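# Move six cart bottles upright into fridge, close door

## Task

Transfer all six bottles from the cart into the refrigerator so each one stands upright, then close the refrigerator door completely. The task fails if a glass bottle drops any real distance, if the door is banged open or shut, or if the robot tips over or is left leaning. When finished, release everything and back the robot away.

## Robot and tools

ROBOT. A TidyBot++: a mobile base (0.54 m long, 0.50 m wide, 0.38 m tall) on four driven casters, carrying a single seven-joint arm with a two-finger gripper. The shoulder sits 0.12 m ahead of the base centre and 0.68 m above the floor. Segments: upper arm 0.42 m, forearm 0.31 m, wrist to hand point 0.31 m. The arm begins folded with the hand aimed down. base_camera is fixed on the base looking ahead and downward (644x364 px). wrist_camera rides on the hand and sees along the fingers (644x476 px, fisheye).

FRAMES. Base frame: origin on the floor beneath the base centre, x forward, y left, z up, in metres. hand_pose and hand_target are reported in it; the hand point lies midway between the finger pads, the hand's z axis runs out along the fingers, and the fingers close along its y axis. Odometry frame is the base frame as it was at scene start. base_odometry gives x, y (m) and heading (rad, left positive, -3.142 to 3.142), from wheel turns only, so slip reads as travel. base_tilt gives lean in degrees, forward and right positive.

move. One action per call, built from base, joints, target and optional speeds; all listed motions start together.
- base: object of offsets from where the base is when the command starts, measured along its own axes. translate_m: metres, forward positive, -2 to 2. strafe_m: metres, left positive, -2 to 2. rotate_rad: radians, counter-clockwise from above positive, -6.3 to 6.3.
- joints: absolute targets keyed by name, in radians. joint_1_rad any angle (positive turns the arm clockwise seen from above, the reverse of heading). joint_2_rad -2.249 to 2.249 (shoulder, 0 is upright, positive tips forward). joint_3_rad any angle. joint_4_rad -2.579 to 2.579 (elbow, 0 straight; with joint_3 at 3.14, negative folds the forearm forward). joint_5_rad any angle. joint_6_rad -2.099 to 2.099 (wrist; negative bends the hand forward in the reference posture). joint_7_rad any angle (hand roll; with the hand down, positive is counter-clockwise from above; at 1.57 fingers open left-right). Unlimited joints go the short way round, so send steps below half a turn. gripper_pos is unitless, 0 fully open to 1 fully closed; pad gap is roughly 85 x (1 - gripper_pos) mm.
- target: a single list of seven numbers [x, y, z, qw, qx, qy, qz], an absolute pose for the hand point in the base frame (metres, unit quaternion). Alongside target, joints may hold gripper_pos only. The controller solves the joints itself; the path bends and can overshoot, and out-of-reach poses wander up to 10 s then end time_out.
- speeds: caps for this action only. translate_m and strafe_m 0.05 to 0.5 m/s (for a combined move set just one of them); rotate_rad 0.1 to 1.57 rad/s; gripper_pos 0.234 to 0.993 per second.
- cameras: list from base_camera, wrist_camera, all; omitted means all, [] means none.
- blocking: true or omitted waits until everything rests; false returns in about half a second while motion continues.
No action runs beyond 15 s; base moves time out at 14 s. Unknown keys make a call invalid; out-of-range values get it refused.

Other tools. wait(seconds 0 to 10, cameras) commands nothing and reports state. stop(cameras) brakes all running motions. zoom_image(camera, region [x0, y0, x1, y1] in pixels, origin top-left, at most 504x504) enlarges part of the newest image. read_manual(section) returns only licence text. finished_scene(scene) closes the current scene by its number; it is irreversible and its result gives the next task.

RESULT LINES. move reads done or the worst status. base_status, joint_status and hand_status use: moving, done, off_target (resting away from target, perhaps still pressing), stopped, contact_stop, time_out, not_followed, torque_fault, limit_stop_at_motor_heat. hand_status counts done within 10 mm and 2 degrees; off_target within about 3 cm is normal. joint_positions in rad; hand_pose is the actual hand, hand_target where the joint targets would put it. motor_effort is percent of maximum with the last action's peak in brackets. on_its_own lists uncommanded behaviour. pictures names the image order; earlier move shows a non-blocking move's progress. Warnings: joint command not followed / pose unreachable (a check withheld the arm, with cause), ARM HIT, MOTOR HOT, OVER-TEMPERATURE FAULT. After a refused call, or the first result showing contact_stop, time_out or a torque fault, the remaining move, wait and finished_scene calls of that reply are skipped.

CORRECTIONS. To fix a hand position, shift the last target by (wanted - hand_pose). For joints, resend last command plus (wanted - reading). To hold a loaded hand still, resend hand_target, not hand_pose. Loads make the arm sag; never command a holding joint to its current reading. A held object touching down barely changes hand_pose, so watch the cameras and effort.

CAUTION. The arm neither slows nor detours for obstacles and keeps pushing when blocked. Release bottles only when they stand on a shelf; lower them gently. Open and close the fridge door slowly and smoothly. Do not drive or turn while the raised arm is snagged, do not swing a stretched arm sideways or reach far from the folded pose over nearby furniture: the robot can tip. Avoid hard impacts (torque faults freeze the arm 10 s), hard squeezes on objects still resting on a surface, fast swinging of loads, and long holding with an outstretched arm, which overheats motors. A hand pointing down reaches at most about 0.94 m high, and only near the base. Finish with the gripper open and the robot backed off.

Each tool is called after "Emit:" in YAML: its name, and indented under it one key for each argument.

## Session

Emit:
move:

Scene clock: 0.00 s.
base_odometry: x=+0.000 y=+0.000 heading=+0.000
base_tilt: forward=-0.2 right=+0.1
base_status: not commanded
joint_positions: joint_1_rad=+0.041 joint_2_rad=-0.365 joint_3_rad=+3.170 joint_4_rad=-2.552 joint_5_rad=+0.027 joint_6_rad=-0.905 joint_7_rad=+1.595 gripper_pos=+0.000
joint_status: not commanded
motor_effort: joint_1_rad=+0 joint_2_rad=-1 joint_3_rad=+1 joint_4_rad=+12 joint_5_rad=+0 joint_6_rad=+1 joint_7_rad=+0
hand_pose: x=+0.2403 y=-0.0125 z=+0.5822 quat_wxyz=(+0.007, +1.000, -0.014, +0.024) (m; base frame)
hand_target: x=+0.2404 y=-0.0125 z=+0.5823 quat_wxyz=(+0.007, +1.000, -0.014, +0.024) (m; base frame)
hand_status: not commanded
pictures: base_camera, wrist_camera
camera_calibration:
wrist_camera: T_world_to_cam=[[-0.0871605, -0.994727, 0.0540441, -0.0240274], [-0.995046, 0.0843272, -0.0526625, 0.330725], [0.0478275, -0.0583664, -0.997149, 0.705347], [0, 0, 0, 1]] pos_world=[0.293257, -0.0106213, 0.722052]

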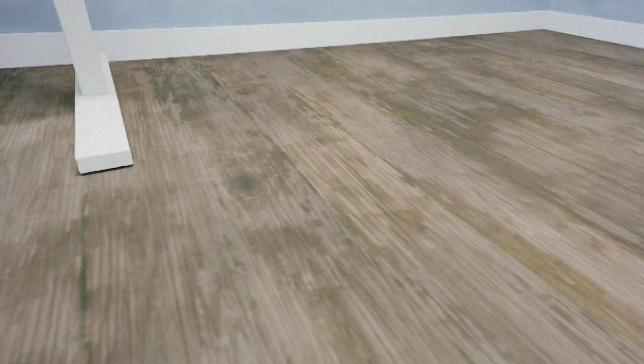

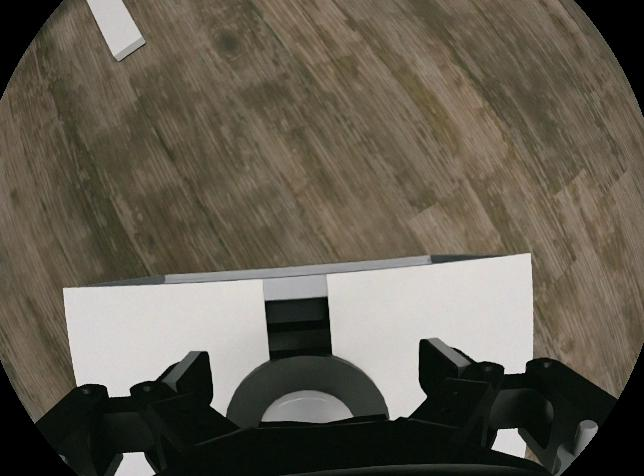

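Emit:
move:
  joints: {"joint_1_rad":0.02,"joint_2_rad":-0.6,"joint_3_rad":3.15,"joint_4_rad":-2.2,"joint_5_rad":0,"joint_6_rad":-0.3,"joint_7_rad":1.53,"gripper_pos":0.1}

Emit:
move:
  base: {"rotate_rad":-1.3}

Emit:
move:
  base: {"rotate_rad":-1.3}

Emit:
move:
  base: {"rotate_rad":-1.3}

Emit:
move:
  base: {"rotate_rad":-1.3}

Scene clock: 12.70 s.
move: done
base_odometry: x=+0.000 y=+0.000 heading=+0.000
base_tilt: forward=-0.2 right=+0.1
base_status: not commanded
joint_positions: joint_1_rad=+0.040 joint_2_rad=-0.591 joint_3_rad=+3.168 joint_4_rad=-2.242 joint_5_rad=+0.027 joint_6_rad=-0.346 joint_7_rad=+1.580 gripper_pos=+0.100
joint_status: all done
motor_effort: joint_1_rad=+0(1) joint_2_rad=+0(4) joint_3_rad=+1(2) joint_4_rad=+18(18) joint_5_rad=+1(2) joint_6_rad=+9(9) joint_7_rad=+0(2)
hand_pose: x=+0.4807 y=-0.0268 z=+0.8776 quat_wxyz=(+0.024, +0.840, -0.018, +0.541) (m; base frame)
hand_target: x=+0.4902 y=-0.0098 z=+0.9193 quat_wxyz=(-0.006, +0.813, -0.029, +0.582) (m; base frame)
hand_status: not commanded
pictures: base_camera, wrist_camera
camera_calibration:
wrist_camera: T_world_to_cam=[[-0.119549, -0.992735, -0.013575, 0.0417071], [-0.406521, 0.0614201, -0.911575, 1.05695], [0.905786, -0.10346, -0.410911, 0.0594113], [0, 0, 0, 1]] pos_world=[0.380844, -0.017367, 0.988465]

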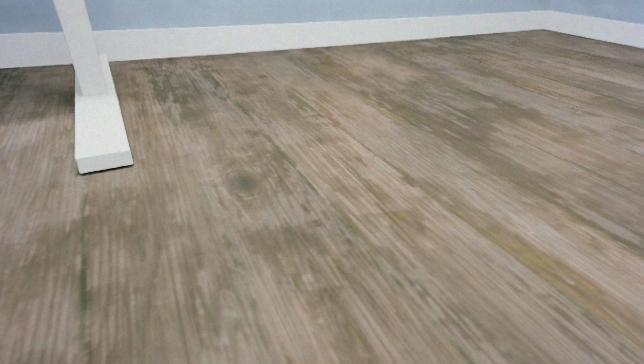

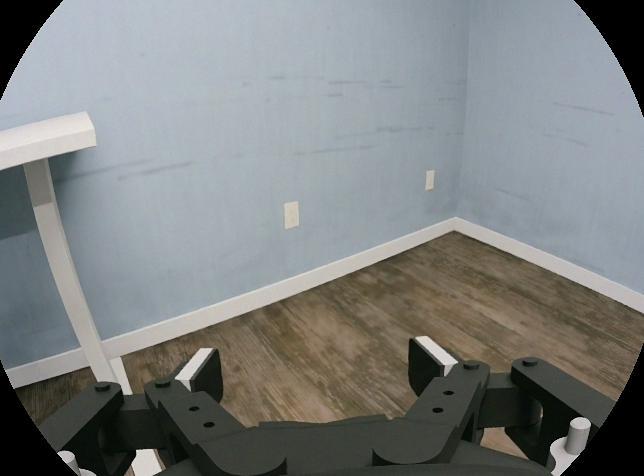

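Scene clock: 14.87 s.
move: done
base_odometry: x=+0.000 y=+0.000 heading=-1.299
base_tilt: forward=-0.2 right=+0.1
base_status: done
joint_positions: joint_1_rad=+0.036 joint_2_rad=-0.591 joint_3_rad=+3.160 joint_4_rad=-2.242 joint_5_rad=+0.027 joint_6_rad=-0.342 joint_7_rad=+1.580 gripper_pos=+0.100
joint_status: not commanded
motor_effort: joint_1_rad=+0(1) joint_2_rad=-1(2) joint_3_rad=+1(2) joint_4_rad=+18(18) joint_5_rad=+1(2) joint_6_rad=+8(9) joint_7_rad=+0(1)
hand_pose: x=+0.4814 y=-0.0219 z=+0.8787 quat_wxyz=(+0.023, +0.839, -0.012, +0.543) (m; base frame)
hand_target: x=+0.4902 y=-0.0098 z=+0.9193 quat_wxyz=(-0.006, +0.813, -0.029, +0.582) (m; base frame)
hand_status: not commanded
pictures: base_camera, wrist_camera
camera_calibration:
wrist_camera: T_world_to_cam=[[-0.108368, -0.994066, -0.009438, 0.037614], [-0.40393, 0.0527053, -0.91327, 1.05794], [0.908349, -0.0951571, -0.407244, 0.0554374], [0, 0, 0, 1]] pos_world=[0.381053, -0.0130931, 0.989117]

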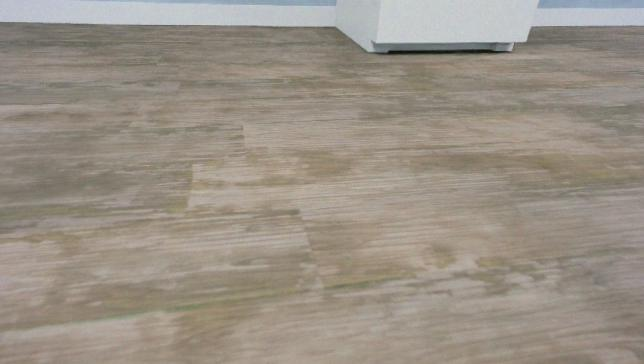

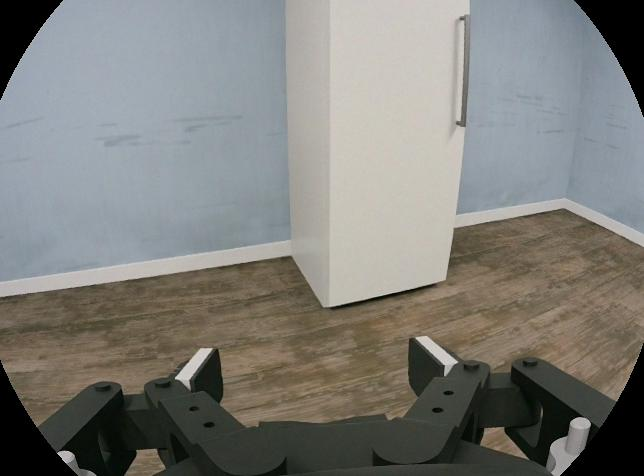

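Scene clock: 16.97 s.
move: done
base_odometry: x=+0.000 y=+0.000 heading=-2.598
base_tilt: forward=-0.2 right=+0.1
base_status: done
joint_positions: joint_1_rad=+0.035 joint_2_rad=-0.591 joint_3_rad=+3.158 joint_4_rad=-2.242 joint_5_rad=+0.027 joint_6_rad=-0.342 joint_7_rad=+1.580 gripper_pos=+0.100
joint_status: not commanded
motor_effort: joint_1_rad=+0(1) joint_2_rad=-1(2) joint_3_rad=+1(2) joint_4_rad=+18(18) joint_5_rad=+1(2) joint_6_rad=+9(9) joint_7_rad=+0(1)
hand_pose: x=+0.4815 y=-0.0211 z=+0.8788 quat_wxyz=(+0.023, +0.839, -0.011, +0.543) (m; base frame)
hand_target: x=+0.4902 y=-0.0098 z=+0.9193 quat_wxyz=(-0.006, +0.813, -0.029, +0.582) (m; base frame)
hand_status: not commanded
pictures: base_camera, wrist_camera
camera_calibration:
wrist_camera: T_world_to_cam=[[-0.106434, -0.994281, -0.00876849, 0.0369359], [-0.403553, 0.0512552, -0.913519, 1.05809], [0.908744, -0.0936911, -0.406701, 0.0548478], [0, 0, 0, 1]] pos_world=[0.381082, -0.012369, 0.989212]

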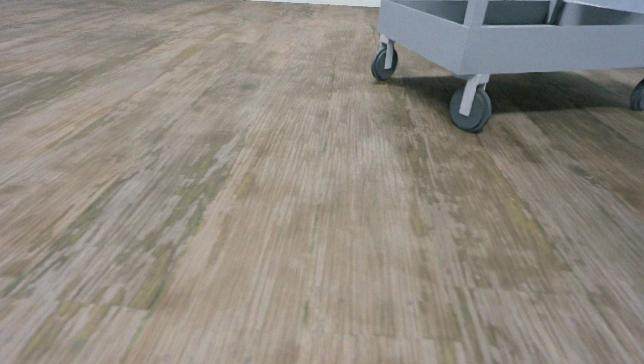

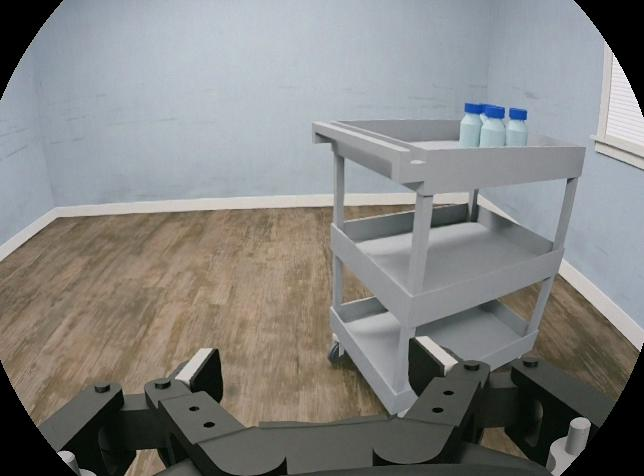

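Scene clock: 19.07 s.
move: done
base_odometry: x=+0.000 y=+0.000 heading=+2.387
base_tilt: forward=-0.2 right=+0.1
base_status: done
joint_positions: joint_1_rad=+0.034 joint_2_rad=-0.591 joint_3_rad=+3.158 joint_4_rad=-2.242 joint_5_rad=+0.027 joint_6_rad=-0.341 joint_7_rad=+1.580 gripper_pos=+0.100
joint_status: not commanded
motor_effort: joint_1_rad=+0(1) joint_2_rad=-1(2) joint_3_rad=+1(2) joint_4_rad=+18(18) joint_5_rad=+1(2) joint_6_rad=+8(9) joint_7_rad=+0(1)
hand_pose: x=+0.4816 y=-0.0206 z=+0.8789 quat_wxyz=(+0.022, +0.839, -0.010, +0.543) (m; base frame)
hand_target: x=+0.4902 y=-0.0098 z=+0.9193 quat_wxyz=(-0.006, +0.813, -0.029, +0.582) (m; base frame)
hand_status: not commanded
pictures: base_camera, wrist_camera
camera_calibration:
wrist_camera: T_world_to_cam=[[-0.105237, -0.994412, -0.00837471, 0.0365286], [-0.403405, 0.050386, -0.913633, 1.05815], [0.90895, -0.0927694, -0.406453, 0.0545794], [0, 0, 0, 1]] pos_world=[0.381098, -0.0119284, 0.989253]

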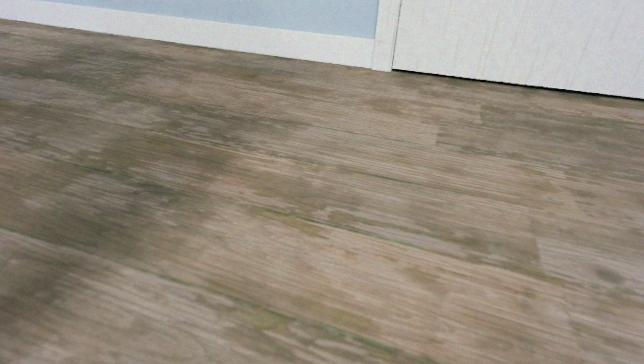

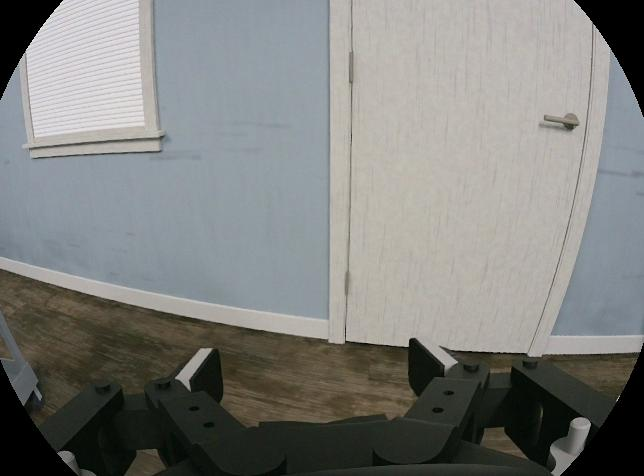

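Scene clock: 21.17 s.
move: done
base_odometry: x=+0.000 y=+0.000 heading=+1.088
base_tilt: forward=-0.2 right=+0.1
base_status: done
joint_positions: joint_1_rad=+0.034 joint_2_rad=-0.591 joint_3_rad=+3.157 joint_4_rad=-2.242 joint_5_rad=+0.027 joint_6_rad=-0.341 joint_7_rad=+1.580 gripper_pos=+0.100
joint_status: not commanded
motor_effort: joint_1_rad=+0(1) joint_2_rad=-2(2) joint_3_rad=+1(2) joint_4_rad=+18(18) joint_5_rad=+1(2) joint_6_rad=+9(9) joint_7_rad=+0(1)
hand_pose: x=+0.4816 y=-0.0202 z=+0.8789 quat_wxyz=(+0.022, +0.839, -0.010, +0.543) (m; base frame)
hand_target: x=+0.4902 y=-0.0098 z=+0.9193 quat_wxyz=(-0.006, +0.813, -0.029, +0.582) (m; base frame)
hand_status: not commanded
pictures: base_camera, wrist_camera
camera_calibration:
wrist_camera: T_world_to_cam=[[-0.104329, -0.99451, -0.00808798, 0.0362268], [-0.403349, 0.0497441, -0.913693, 1.05819], [0.909079, -0.0920626, -0.406324, 0.0544393], [0, 0, 0, 1]] pos_world=[0.381109, -0.0115989, 0.989273]

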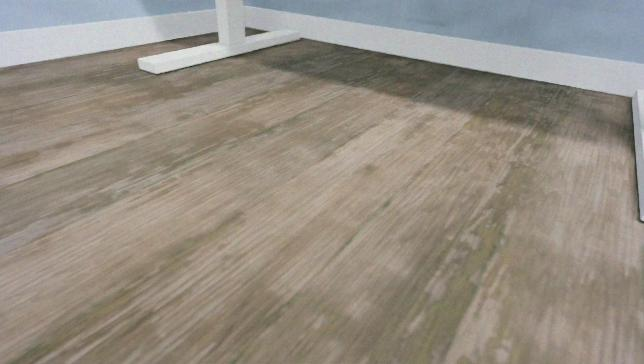

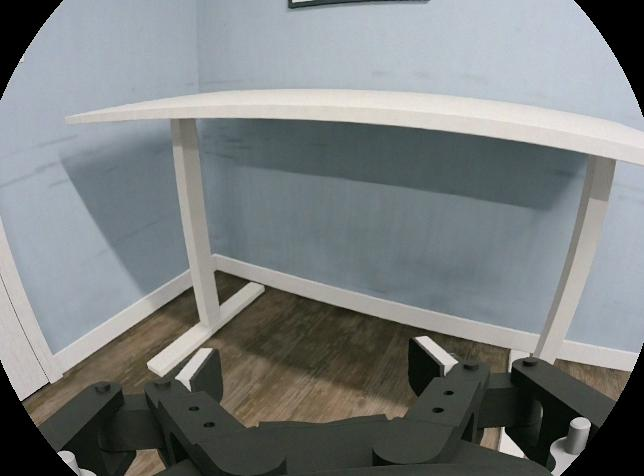

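Emit:
move:
  base: {"rotate_rad":-2.2}
  cameras: ["wrist_camera"]

Scene clock: 61.43 s.
move: done
base_odometry: x=+0.000 y=+0.000 heading=-1.111
base_tilt: forward=-0.2 right=+0.1
base_status: done
joint_positions: joint_1_rad=+0.033 joint_2_rad=-0.591 joint_3_rad=+3.157 joint_4_rad=-2.242 joint_5_rad=+0.027 joint_6_rad=-0.341 joint_7_rad=+1.580 gripper_pos=+0.100
joint_status: not commanded
motor_effort: joint_1_rad=+0(1) joint_2_rad=-1(2) joint_3_rad=+1(2) joint_4_rad=+18(18) joint_5_rad=+1(2) joint_6_rad=+9(9) joint_7_rad=+1(1)
hand_pose: x=+0.4817 y=-0.0199 z=+0.8790 quat_wxyz=(+0.022, +0.839, -0.010, +0.543) (m; base frame)
hand_target: x=+0.4902 y=-0.0098 z=+0.9193 quat_wxyz=(-0.006, +0.813, -0.029, +0.582) (m; base frame)
hand_status: not commanded
pictures: wrist_camera
camera_calibration:
wrist_camera: T_world_to_cam=[[-0.103593, -0.994588, -0.00790112, 0.0360189], [-0.403003, 0.0492355, -0.913873, 1.05829], [0.909317, -0.091487, -0.405922, 0.0539997], [0, 0, 0, 1]] pos_world=[0.381123, -0.0113413, 0.989349]

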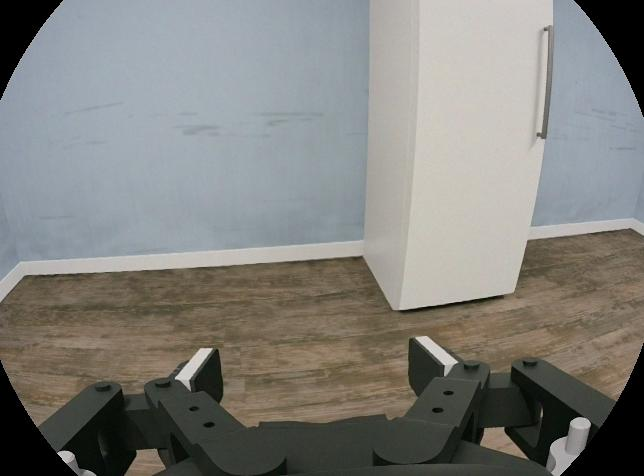

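Emit:
move:
  base: {"translate_m":0.66,"strafe_m":-0.587,"rotate_rad":-0.484}
  joints: {"joint_1_rad":0.02,"joint_2_rad":-0.06,"joint_3_rad":3.15,"joint_4_rad":-1.45,"joint_5_rad":0,"joint_6_rad":-0.5,"joint_7_rad":1.53,"gripper_pos":0.2}

Scene clock: 100.70 s.
move: done
base_odometry: x=-0.233 y=-0.852 heading=-1.596
base_tilt: forward=-0.2 right=+0.1
base_status: done
joint_positions: joint_1_rad=+0.033 joint_2_rad=-0.072 joint_3_rad=+3.154 joint_4_rad=-1.496 joint_5_rad=+0.027 joint_6_rad=-0.449 joint_7_rad=+1.580 gripper_pos=+0.200
joint_status: all done
motor_effort: joint_1_rad=+0(2) joint_2_rad=-17(20) joint_3_rad=+1(3) joint_4_rad=+18(19) joint_5_rad=+1(3) joint_6_rad=+9(10) joint_7_rad=+0(1)
hand_pose: x=+0.6963 y=-0.0285 z=+1.0549 quat_wxyz=(+0.028, +0.805, -0.008, +0.592) (m; base frame)
hand_target: x=+0.6985 y=-0.0153 z=+1.0606 quat_wxyz=(-0.004, +0.810, -0.028, +0.586) (m; base frame)
hand_status: not commanded
pictures: base_camera, wrist_camera
camera_calibration:
wrist_camera: T_world_to_cam=[[-0.104861, -0.994459, -0.00740659, 0.0514217], [-0.292196, 0.037928, -0.955606, 1.27248], [0.950592, -0.0980419, -0.294555, -0.216951], [0, 0, 0, 1]] pos_world=[0.583438, -0.0183962, 1.15247]

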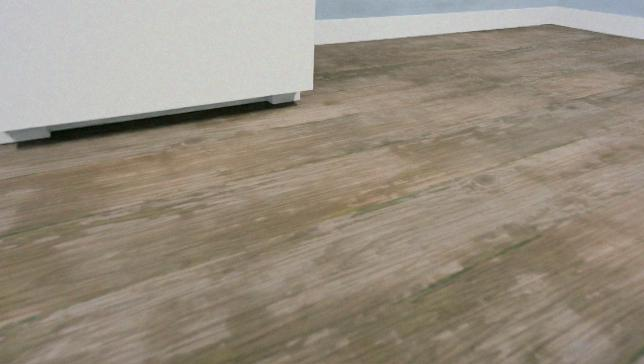

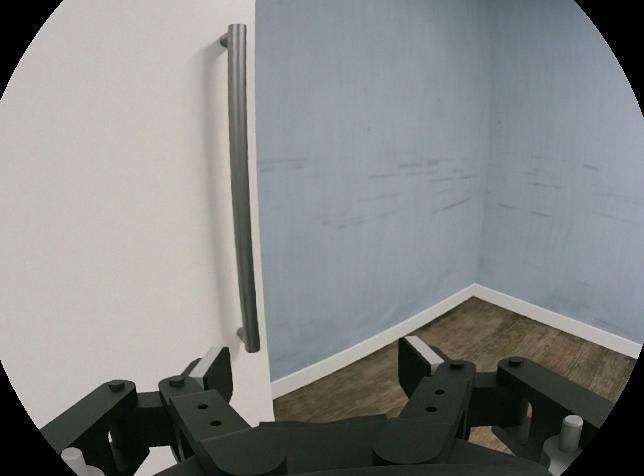

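Emit:
move:
  base: {"translate_m":0.18,"strafe_m":0.068}
  joints: {"gripper_pos":0.1}
  speeds: {"translate_m":0.25}
  cameras: ["wrist_camera"]

Scene clock: 108.83 s.
move: done
base_odometry: x=-0.170 y=-1.034 heading=-1.596
base_tilt: forward=-0.2 right=+0.1
base_status: done
joint_positions: joint_1_rad=+0.033 joint_2_rad=-0.068 joint_3_rad=+3.154 joint_4_rad=-1.496 joint_5_rad=+0.027 joint_6_rad=-0.450 joint_7_rad=+1.580 gripper_pos=+0.100
joint_status: all done
motor_effort: joint_1_rad=+0(2) joint_2_rad=-17(20) joint_3_rad=+1(2) joint_4_rad=+18(18) joint_5_rad=+1(2) joint_6_rad=+8(10) joint_7_rad=+0(1)
hand_pose: x=+0.6976 y=-0.0286 z=+1.0525 quat_wxyz=(+0.028, +0.807, -0.008, +0.590) (m; base frame)
hand_target: x=+0.6985 y=-0.0153 z=+1.0606 quat_wxyz=(-0.004, +0.810, -0.028, +0.586) (m; base frame)
hand_status: not commanded
pictures: wrist_camera
camera_calibration:
wrist_camera: T_world_to_cam=[[-0.104905, -0.994457, -0.0070764, 0.0511885], [-0.296787, 0.0380979, -0.954183, 1.27232], [0.949164, -0.0979987, -0.299138, -0.213058], [0, 0, 0, 1]] pos_world=[0.585203, -0.0184472, 1.15065]

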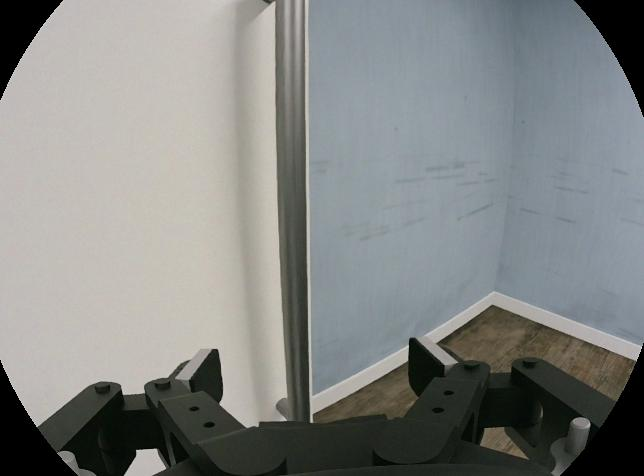

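Emit:
zoom_image:
  camera: "wrist_camera"
  region: [200, 180, 420, 440]

Scaled by 1.938.

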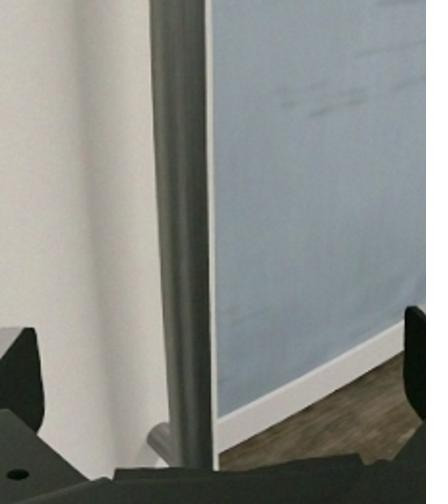

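Emit:
move:
  base: {"translate_m":0.1,"strafe_m":0.004}
  speeds: {"translate_m":0.15}
  cameras: ["wrist_camera"]

Scene clock: 127.33 s.
move: done
base_odometry: x=-0.168 y=-1.134 heading=-1.596
base_tilt: forward=-0.2 right=+0.1
base_status: done
joint_positions: joint_1_rad=+0.033 joint_2_rad=-0.066 joint_3_rad=+3.154 joint_4_rad=-1.495 joint_5_rad=+0.027 joint_6_rad=-0.451 joint_7_rad=+1.580 gripper_pos=+0.100
joint_status: not commanded
motor_effort: joint_1_rad=+0(2) joint_2_rad=-17(20) joint_3_rad=+1(1) joint_4_rad=+18(19) joint_5_rad=+0(2) joint_6_rad=+9(9) joint_7_rad=+1(1)
hand_pose: x=+0.6985 y=-0.0286 z=+1.0508 quat_wxyz=(+0.027, +0.808, -0.008, +0.589) (m; base frame)
hand_target: x=+0.6985 y=-0.0153 z=+1.0606 quat_wxyz=(-0.004, +0.810, -0.028, +0.586) (m; base frame)
hand_status: not commanded
pictures: wrist_camera
camera_calibration:
wrist_camera: T_world_to_cam=[[-0.104949, -0.994454, -0.00684362, 0.0510277], [-0.299977, 0.0382176, -0.953181, 1.27215], [0.948156, -0.0979828, -0.302324, -0.21044], [0, 0, 0, 1]] pos_world=[0.586501, -0.0184933, 1.14932]

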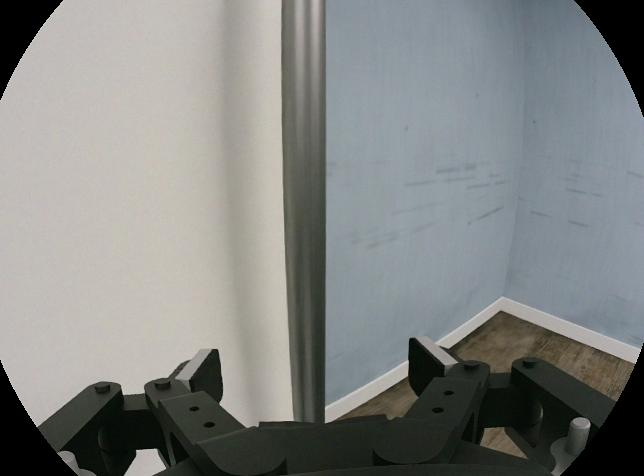

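Emit:
move:
  base: {"translate_m":0.038}
  speeds: {"translate_m":0.06}
  cameras: ["wrist_camera"]

Scene clock: 132.37 s.
move: done
base_odometry: x=-0.169 y=-1.172 heading=-1.596
base_tilt: forward=-0.2 right=+0.1
base_status: done
joint_positions: joint_1_rad=+0.033 joint_2_rad=-0.065 joint_3_rad=+3.154 joint_4_rad=-1.495 joint_5_rad=+0.027 joint_6_rad=-0.451 joint_7_rad=+1.580 gripper_pos=+0.100
joint_status: not commanded
motor_effort: joint_1_rad=+0(1) joint_2_rad=-17(21) joint_3_rad=+0(1) joint_4_rad=+18(18) joint_5_rad=+1(2) joint_6_rad=+9(9) joint_7_rad=+0(1)
hand_pose: x=+0.6987 y=-0.0286 z=+1.0505 quat_wxyz=(+0.027, +0.808, -0.008, +0.589) (m; base frame)
hand_target: x=+0.6985 y=-0.0153 z=+1.0606 quat_wxyz=(-0.004, +0.810, -0.028, +0.586) (m; base frame)
hand_status: not commanded
pictures: wrist_camera
camera_calibration:
wrist_camera: T_world_to_cam=[[-0.104958, -0.994453, -0.00680169, 0.0510008], [-0.300543, 0.0382386, -0.953002, 1.27214], [0.947976, -0.0979813, -0.302889, -0.209995], [0, 0, 0, 1]] pos_world=[0.586755, -0.0185025, 1.14909]

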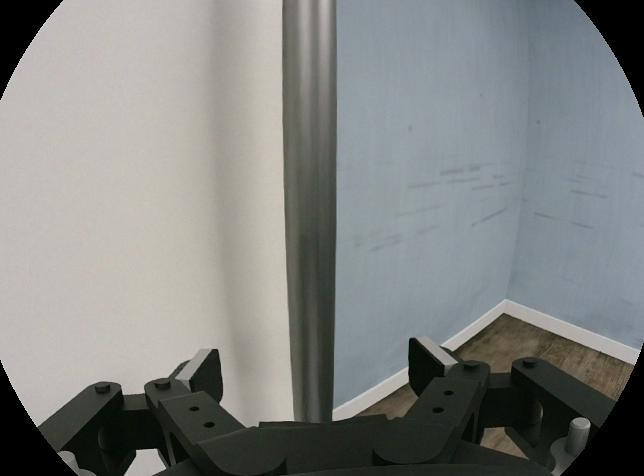

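Emit:
move:
  joints: {"gripper_pos":0.85}
  speeds: {"gripper_pos":0.234}
  cameras: ["wrist_camera"]

Scene clock: 140.13 s.
move: done
base_odometry: x=-0.169 y=-1.172 heading=-1.596
base_tilt: forward=-0.2 right=+0.1
base_status: not commanded
joint_positions: joint_1_rad=+0.033 joint_2_rad=-0.065 joint_3_rad=+3.154 joint_4_rad=-1.495 joint_5_rad=+0.027 joint_6_rad=-0.451 joint_7_rad=+1.579 gripper_pos=+0.850
joint_status: all done
motor_effort: joint_1_rad=+0(1) joint_2_rad=-17(18) joint_3_rad=+1(1) joint_4_rad=+18(18) joint_5_rad=+1(2) joint_6_rad=+9(9) joint_7_rad=+1(1)
hand_pose: x=+0.6987 y=-0.0286 z=+1.0505 quat_wxyz=(+0.027, +0.808, -0.008, +0.589) (m; base frame)
hand_target: x=+0.6985 y=-0.0153 z=+1.0606 quat_wxyz=(-0.004, +0.810, -0.028, +0.586) (m; base frame)
hand_status: not commanded
pictures: wrist_camera
camera_calibration:
wrist_camera: T_world_to_cam=[[-0.104977, -0.994451, -0.00685959, 0.0510746], [-0.300539, 0.0382993, -0.953, 1.27214], [0.947975, -0.0979814, -0.302892, -0.209991], [0, 0, 0, 1]] pos_world=[0.586755, -0.0185061, 1.1491]

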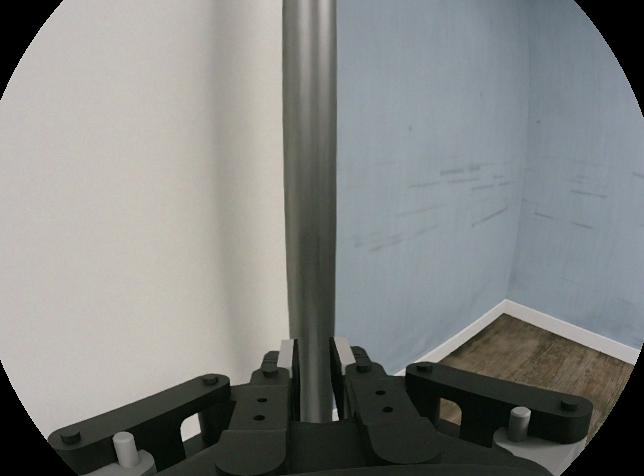

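Emit:
move:
  joints: {"gripper_pos":0.95}
  speeds: {"gripper_pos":0.234}
  cameras: ["wrist_camera"]

Scene clock: 144.13 s.
move: done
base_odometry: x=-0.169 y=-1.172 heading=-1.596
base_tilt: forward=-0.2 right=+0.1
base_status: not commanded
joint_positions: joint_1_rad=+0.033 joint_2_rad=-0.065 joint_3_rad=+3.154 joint_4_rad=-1.495 joint_5_rad=+0.027 joint_6_rad=-0.451 joint_7_rad=+1.579 gripper_pos=+0.950
joint_status: all done
motor_effort: joint_1_rad=+0(1) joint_2_rad=-17(18) joint_3_rad=+0(1) joint_4_rad=+18(18) joint_5_rad=+1(2) joint_6_rad=+9(9) joint_7_rad=+0(1)
hand_pose: x=+0.6987 y=-0.0286 z=+1.0505 quat_wxyz=(+0.027, +0.808, -0.008, +0.589) (m; base frame)
hand_target: x=+0.6985 y=-0.0153 z=+1.0606 quat_wxyz=(-0.004, +0.810, -0.028, +0.586) (m; base frame)
hand_status: not commanded
pictures: wrist_camera
camera_calibration:
wrist_camera: T_world_to_cam=[[-0.104977, -0.994451, -0.00685959, 0.0510746], [-0.300539, 0.0382993, -0.953, 1.27214], [0.947975, -0.0979814, -0.302892, -0.209991], [0, 0, 0, 1]] pos_world=[0.586755, -0.0185061, 1.1491]

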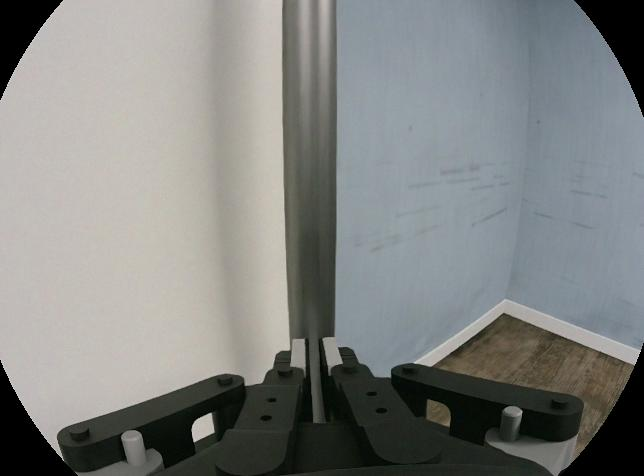

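Emit:
move:
  joints: {"gripper_pos":0.4}
  cameras: []

Emit:
move:
  base: {"translate_m":0.045}
  speeds: {"translate_m":0.06}
  cameras: ["wrist_camera"]

Scene clock: 149.43 s.
move: done
base_odometry: x=-0.169 y=-1.172 heading=-1.596
base_tilt: forward=-0.2 right=+0.1
base_status: not commanded
joint_positions: joint_1_rad=+0.033 joint_2_rad=-0.065 joint_3_rad=+3.154 joint_4_rad=-1.495 joint_5_rad=+0.027 joint_6_rad=-0.451 joint_7_rad=+1.579 gripper_pos=+0.399
joint_status: all done
motor_effort: joint_1_rad=+0(0) joint_2_rad=-17(18) joint_3_rad=+0(1) joint_4_rad=+18(18) joint_5_rad=+1(2) joint_6_rad=+9(9) joint_7_rad=+0(1)
hand_pose: x=+0.6987 y=-0.0286 z=+1.0505 quat_wxyz=(+0.027, +0.808, -0.008, +0.589) (m; base frame)
hand_target: x=+0.6985 y=-0.0153 z=+1.0606 quat_wxyz=(-0.004, +0.810, -0.028, +0.586) (m; base frame)
hand_status: not commanded
pictures: none
No camera images: "cameras" was empty.

Scene clock: 150.67 s.
move: done
base_odometry: x=-0.170 y=-1.218 heading=-1.596
base_tilt: forward=-0.2 right=+0.1
base_status: done
joint_positions: joint_1_rad=+0.033 joint_2_rad=-0.065 joint_3_rad=+3.154 joint_4_rad=-1.495 joint_5_rad=+0.027 joint_6_rad=-0.452 joint_7_rad=+1.579 gripper_pos=+0.399
joint_status: not commanded
motor_effort: joint_1_rad=+0(1) joint_2_rad=-17(20) joint_3_rad=+1(2) joint_4_rad=+18(18) joint_5_rad=+1(2) joint_6_rad=+9(9) joint_7_rad=+0(1)
hand_pose: x=+0.6988 y=-0.0286 z=+1.0504 quat_wxyz=(+0.027, +0.808, -0.008, +0.588) (m; base frame)
hand_target: x=+0.6985 y=-0.0153 z=+1.0606 quat_wxyz=(-0.004, +0.810, -0.028, +0.586) (m; base frame)
hand_status: not commanded
pictures: wrist_camera
camera_calibration:
wrist_camera: T_world_to_cam=[[-0.104982, -0.994451, -0.00683637, 0.0510604], [-0.30085, 0.038311, -0.952902, 1.27214], [0.947875, -0.0979811, -0.303203, -0.209749], [0, 0, 0, 1]] pos_world=[0.586901, -0.0185114, 1.14898]

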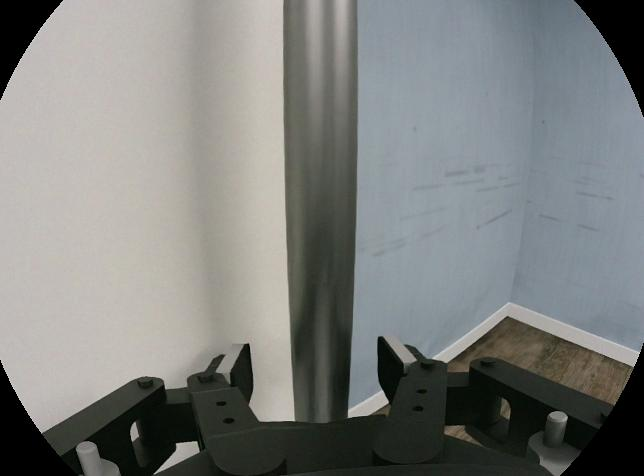

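Emit:
move:
  base: {"translate_m":0.02}
  speeds: {"translate_m":0.06}
  cameras: []

Emit:
move:
  joints: {"gripper_pos":0.85}
  speeds: {"gripper_pos":0.234}
  cameras: ["wrist_camera"]

Scene clock: 156.97 s.
move: done
base_odometry: x=-0.170 y=-1.238 heading=-1.595
base_tilt: forward=-0.2 right=+0.1
base_status: done
joint_positions: joint_1_rad=+0.032 joint_2_rad=-0.071 joint_3_rad=+3.155 joint_4_rad=-1.493 joint_5_rad=+0.027 joint_6_rad=-0.464 joint_7_rad=+1.579 gripper_pos=+0.399
joint_status: not commanded
motor_effort: joint_1_rad=-2(3) joint_2_rad=-17(19) joint_3_rad=-1(3) joint_4_rad=+18(20) joint_5_rad=+0(2) joint_6_rad=+9(14) joint_7_rad=+0(1)
hand_pose: x=+0.6955 y=-0.0287 z=+1.0513 quat_wxyz=(+0.027, +0.809, -0.009, +0.587) (m; base frame)
hand_target: x=+0.6985 y=-0.0153 z=+1.0606 quat_wxyz=(-0.004, +0.810, -0.028, +0.586) (m; base frame)
hand_status: not commanded
pictures: none
No camera images: "cameras" was empty.

Scene clock: 159.20 s.
move: off_target
base_odometry: x=-0.170 y=-1.238 heading=-1.595
base_tilt: forward=-0.2 right=+0.1
base_status: not commanded
joint_positions: joint_1_rad=+0.032 joint_2_rad=-0.071 joint_3_rad=+3.160 joint_4_rad=-1.493 joint_5_rad=+0.027 joint_6_rad=-0.464 joint_7_rad=+1.574 gripper_pos=+0.744
joint_status: gripper_pos off_target (ended at +0.744, target +0.850)
motor_effort: joint_1_rad=-3(5) joint_2_rad=-13(18) joint_3_rad=-2(4) joint_4_rad=+19(19) joint_5_rad=+0(2) joint_6_rad=+11(11) joint_7_rad=+1(1)
hand_pose: x=+0.6953 y=-0.0319 z=+1.0513 quat_wxyz=(+0.027, +0.809, -0.013, +0.587) (m; base frame)
hand_target: x=+0.6985 y=-0.0153 z=+1.0606 quat_wxyz=(-0.004, +0.810, -0.028, +0.586) (m; base frame)
hand_status: not commanded
pictures: wrist_camera
camera_calibration:
wrist_camera: T_world_to_cam=[[-0.112407, -0.993591, -0.0118947, 0.0579052], [-0.304681, 0.0458582, -0.95135, 1.27336], [0.945798, -0.103314, -0.307883, -0.200282], [0, 0, 0, 1]] pos_world=[0.583904, -0.0215518, 1.15043]

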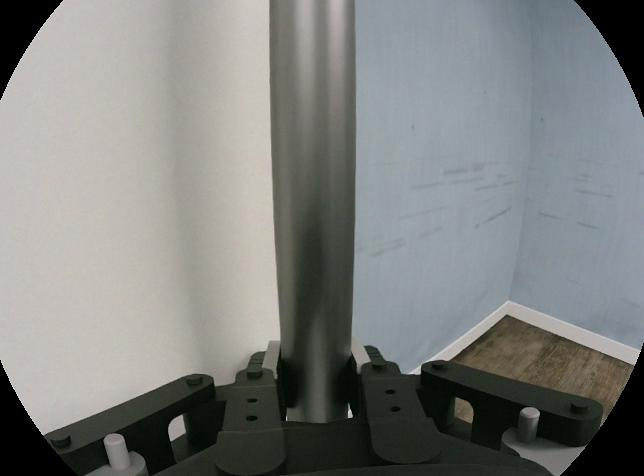

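Emit:
move:
  base: {"translate_m":-0.107,"strafe_m":-0.031}
  speeds: {"translate_m":0.06}

Scene clock: 169.00 s.
move: done
base_odometry: x=-0.199 y=-1.130 heading=-1.595
base_tilt: forward=-0.2 right=+0.1
base_status: done
joint_positions: joint_1_rad=+0.031 joint_2_rad=-0.013 joint_3_rad=+3.164 joint_4_rad=-1.433 joint_5_rad=+0.027 joint_6_rad=-0.472 joint_7_rad=+1.569 gripper_pos=+0.744
joint_status: not commanded
motor_effort: joint_1_rad=-2(5) joint_2_rad=-28(49) joint_3_rad=-2(5) joint_4_rad=+17(19) joint_5_rad=+2(4) joint_6_rad=+4(16) joint_7_rad=+2(3)
hand_pose: x=+0.7190 y=-0.0347 z=+1.0517 quat_wxyz=(+0.027, +0.811, -0.016, +0.585) (m; base frame)
hand_target: x=+0.6985 y=-0.0153 z=+1.0606 quat_wxyz=(-0.004, +0.810, -0.028, +0.586) (m; base frame)
hand_status: not commanded
pictures: base_camera, wrist_camera
camera_calibration:
wrist_camera: T_world_to_cam=[[-0.117677, -0.992919, -0.0162201, 0.0661529], [-0.308807, 0.0521126, -0.949696, 1.28255], [0.943817, -0.106749, -0.312753, -0.216411], [0, 0, 0, 1]] pos_world=[0.608098, -0.0242542, 1.15142]

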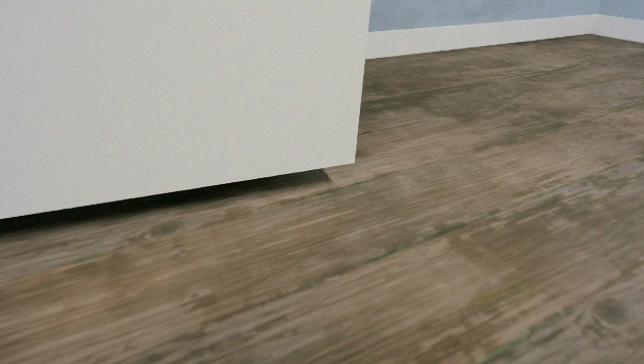

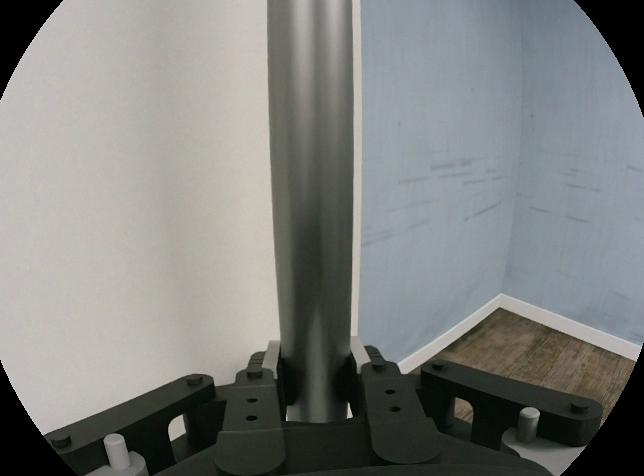

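Emit:
move:
  base: {"translate_m":-0.14,"strafe_m":-0.01}
  speeds: {"translate_m":0.08}

Scene clock: 173.47 s.
move: done
base_odometry: x=-0.205 y=-0.990 heading=-1.595
base_tilt: forward=-0.2 right=+0.1
base_status: done
joint_positions: joint_1_rad=+0.040 joint_2_rad=-0.007 joint_3_rad=+3.172 joint_4_rad=-1.433 joint_5_rad=+0.027 joint_6_rad=-0.458 joint_7_rad=+1.568 gripper_pos=+0.744
joint_status: not commanded
motor_effort: joint_1_rad=-5(7) joint_2_rad=-29(35) joint_3_rad=-5(7) joint_4_rad=+17(18) joint_5_rad=+0(2) joint_6_rad=+5(6) joint_7_rad=+2(3)
hand_pose: x=+0.7220 y=-0.0454 z=+1.0519 quat_wxyz=(+0.032, +0.808, -0.023, +0.587) (m; base frame)
hand_target: x=+0.6985 y=-0.0153 z=+1.0606 quat_wxyz=(-0.004, +0.810, -0.028, +0.586) (m; base frame)
hand_status: not commanded
pictures: base_camera, wrist_camera
camera_calibration:
wrist_camera: T_world_to_cam=[[-0.134742, -0.990739, -0.016728, 0.0688354], [-0.300973, 0.0570056, -0.951927, 1.28114], [0.944065, -0.12323, -0.305867, -0.228485], [0, 0, 0, 1]] pos_world=[0.610569, -0.0329906, 1.15082]

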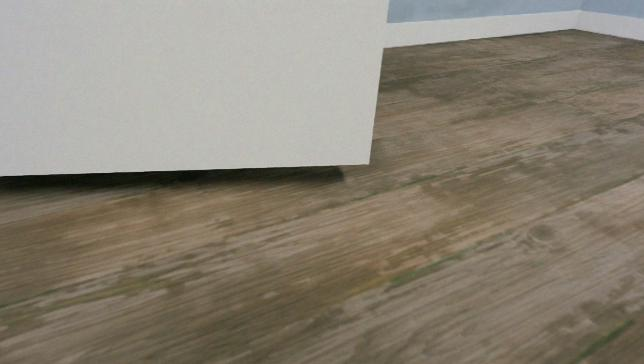

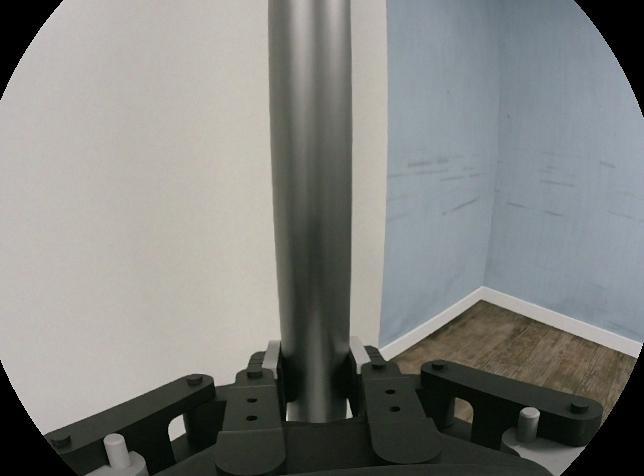

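Emit:
move:
  base: {"translate_m":-0.181,"strafe_m":0.025}
  speeds: {"translate_m":0.1}

Emit:
move:
  base: {"translate_m":-0.155,"strafe_m":0.09}
  speeds: {"translate_m":0.1}

Scene clock: 189.63 s.
move: done
base_odometry: x=-0.176 y=-0.810 heading=-1.595
base_tilt: forward=-0.2 right=+0.1
base_status: done
joint_positions: joint_1_rad=+0.048 joint_2_rad=-0.004 joint_3_rad=+3.173 joint_4_rad=-1.433 joint_5_rad=+0.027 joint_6_rad=-0.452 joint_7_rad=+1.568 gripper_pos=+0.744
joint_status: not commanded
motor_effort: joint_1_rad=-1(8) joint_2_rad=-28(36) joint_3_rad=-1(9) joint_4_rad=+16(17) joint_5_rad=+3(3) joint_6_rad=+4(5) joint_7_rad=+2(3)
hand_pose: x=+0.7232 y=-0.0505 z=+1.0520 quat_wxyz=(+0.035, +0.807, -0.027, +0.588) (m; base frame)
hand_target: x=+0.6985 y=-0.0153 z=+1.0606 quat_wxyz=(-0.004, +0.810, -0.028, +0.586) (m; base frame)
hand_status: not commanded
pictures: base_camera, wrist_camera
camera_calibration:
wrist_camera: T_world_to_cam=[[-0.142876, -0.989597, -0.016884, 0.0700264], [-0.297541, 0.0592157, -0.952871, 1.28048], [0.943957, -0.131118, -0.302906, -0.233618], [0, 0, 0, 1]] pos_world=[0.611525, -0.0371581, 1.15055]

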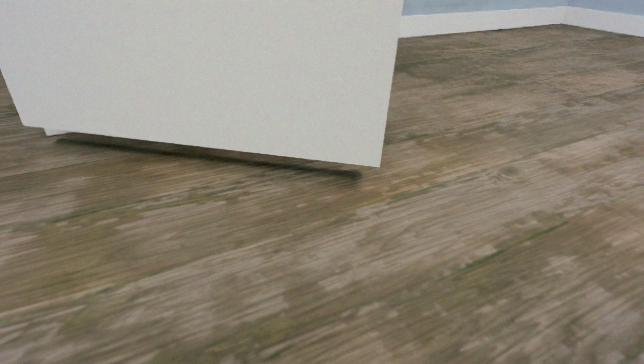

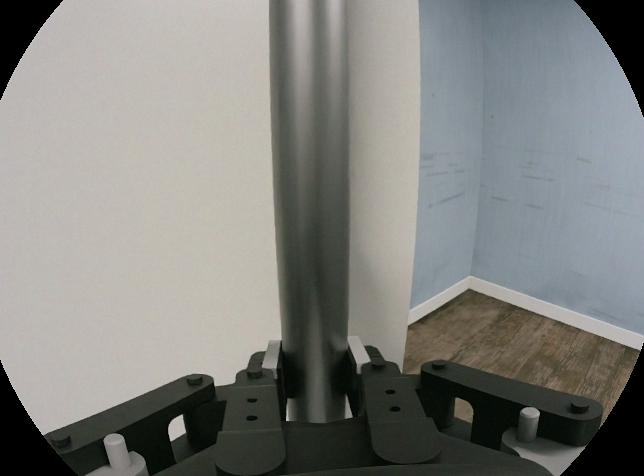

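Scene clock: 191.97 s.
move: done
base_odometry: x=-0.083 y=-0.657 heading=-1.596
base_tilt: forward=-0.2 right=+0.1
base_status: done
joint_positions: joint_1_rad=+0.064 joint_2_rad=-0.010 joint_3_rad=+3.190 joint_4_rad=-1.435 joint_5_rad=+0.027 joint_6_rad=-0.460 joint_7_rad=+1.568 gripper_pos=+0.744
joint_status: not commanded
motor_effort: joint_1_rad=-7(11) joint_2_rad=-24(35) joint_3_rad=-6(11) joint_4_rad=+19(19) joint_5_rad=-1(3) joint_6_rad=+8(8) joint_7_rad=+2(3)
hand_pose: x=+0.7183 y=-0.0700 z=+1.0524 quat_wxyz=(+0.044, +0.808, -0.040, +0.586) (m; base frame)
hand_target: x=+0.6985 y=-0.0153 z=+1.0606 quat_wxyz=(-0.004, +0.810, -0.028, +0.586) (m; base frame)
hand_status: not commanded
pictures: base_camera, wrist_camera
camera_calibration:
wrist_camera: T_world_to_cam=[[-0.175197, -0.984385, -0.0170757, 0.0738652], [-0.298288, 0.0696008, -0.951935, 1.28081], [0.938259, -0.161683, -0.305824, -0.226494], [0, 0, 0, 1]] pos_world=[0.6075, -0.0530536, 1.15124]

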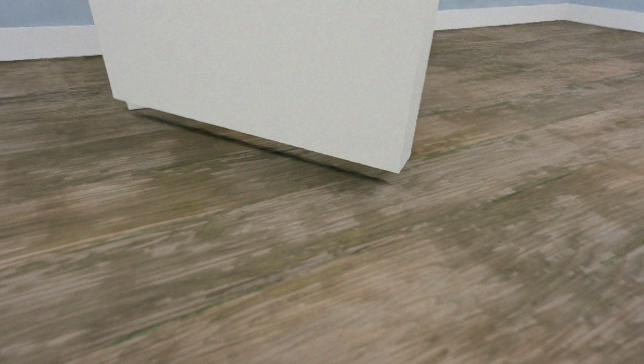

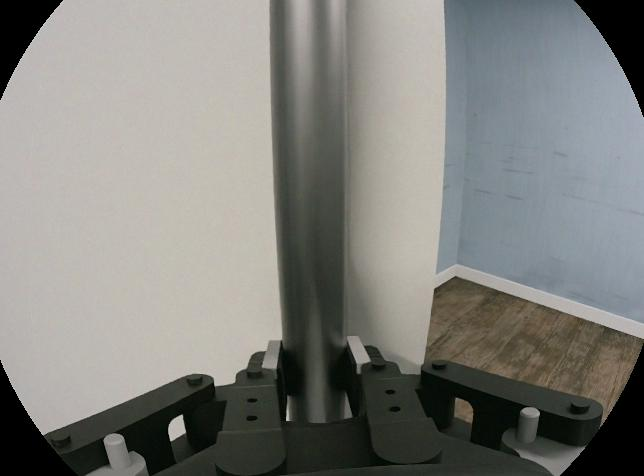

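Emit:
move:
  base: {"translate_m":-0.135,"strafe_m":0.10}
  speeds: {"translate_m":0.1}

Scene clock: 198.13 s.
move: done
base_odometry: x=+0.021 y=-0.524 heading=-1.596
base_tilt: forward=-0.2 right=+0.1
base_status: done
joint_positions: joint_1_rad=+0.052 joint_2_rad=-0.020 joint_3_rad=+3.175 joint_4_rad=-1.439 joint_5_rad=+0.027 joint_6_rad=-0.470 joint_7_rad=+1.568 gripper_pos=+0.744
joint_status: not commanded
motor_effort: joint_1_rad=-2(10) joint_2_rad=-23(33) joint_3_rad=-1(10) joint_4_rad=+18(19) joint_5_rad=+1(2) joint_6_rad=+8(9) joint_7_rad=+2(3)
hand_pose: x=+0.7150 y=-0.0537 z=+1.0527 quat_wxyz=(+0.036, +0.810, -0.030, +0.585) (m; base frame)
hand_target: x=+0.6985 y=-0.0153 z=+1.0606 quat_wxyz=(-0.004, +0.810, -0.028, +0.586) (m; base frame)
hand_status: not commanded
pictures: base_camera, wrist_camera
camera_calibration:
wrist_camera: T_world_to_cam=[[-0.14914, -0.988669, -0.017041, 0.0704905], [-0.304674, 0.0623414, -0.950414, 1.28156], [0.940708, -0.136553, -0.310519, -0.216048], [0, 0, 0, 1]] pos_world=[0.604209, -0.0397045, 1.15213]

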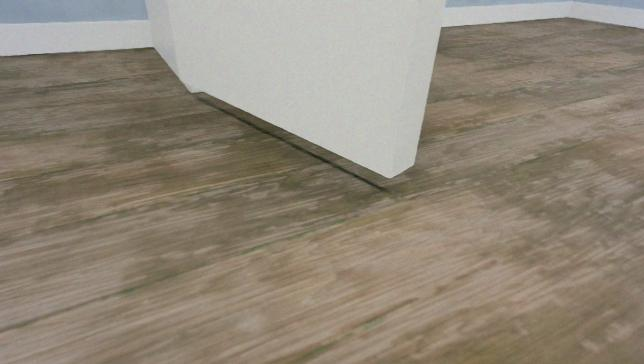

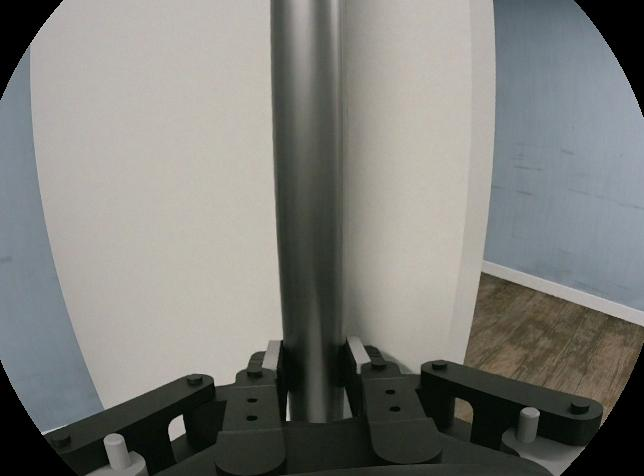

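Emit:
move:
  base: {"translate_m":-0.06,"strafe_m":0.33,"rotate_rad":-0.2}
  speeds: {"strafe_m":0.1,"rotate_rad":0.1}

Scene clock: 222.50 s.
move: done
base_odometry: x=+0.352 y=-0.472 heading=-1.797
base_tilt: forward=-0.2 right=+0.1
base_status: done
joint_positions: joint_1_rad=+0.063 joint_2_rad=-0.042 joint_3_rad=+3.190 joint_4_rad=-1.450 joint_5_rad=+0.027 joint_6_rad=-0.490 joint_7_rad=+1.568 gripper_pos=+0.744
joint_status: not commanded
motor_effort: joint_1_rad=-7(10) joint_2_rad=-20(29) joint_3_rad=-6(11) joint_4_rad=+22(24) joint_5_rad=-2(4) joint_6_rad=+14(18) joint_7_rad=+2(2)
hand_pose: x=+0.7027 y=-0.0688 z=+1.0535 quat_wxyz=(+0.043, +0.812, -0.041, +0.581) (m; base frame)
hand_target: x=+0.6985 y=-0.0153 z=+1.0606 quat_wxyz=(-0.004, +0.810, -0.028, +0.586) (m; base frame)
hand_status: not commanded
pictures: base_camera, wrist_camera
camera_calibration:
wrist_camera: T_world_to_cam=[[-0.175846, -0.984252, -0.01804, 0.0737914], [-0.310578, 0.0728586, -0.947751, 1.28162], [0.934141, -0.161055, -0.318499, -0.194973], [0, 0, 0, 1]] pos_world=[0.593152, -0.0521493, 1.15389]

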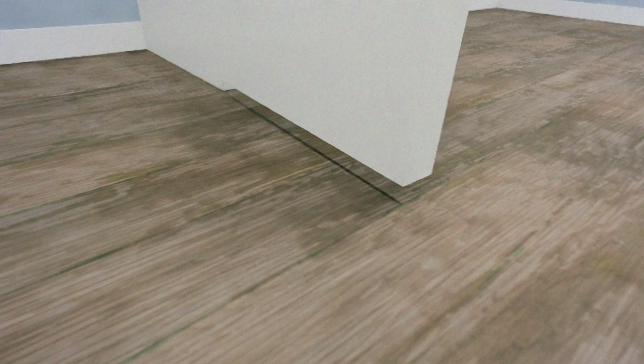

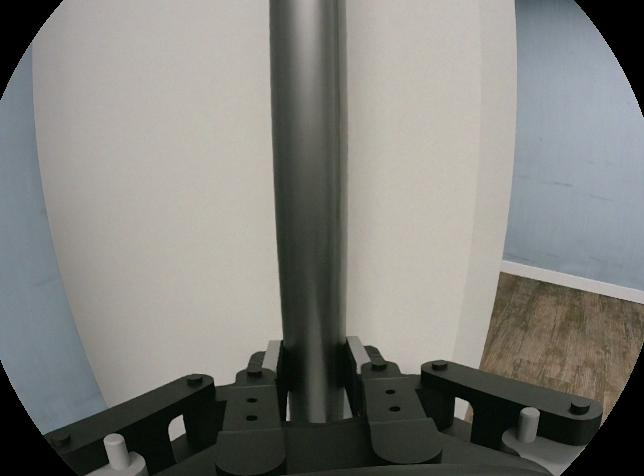

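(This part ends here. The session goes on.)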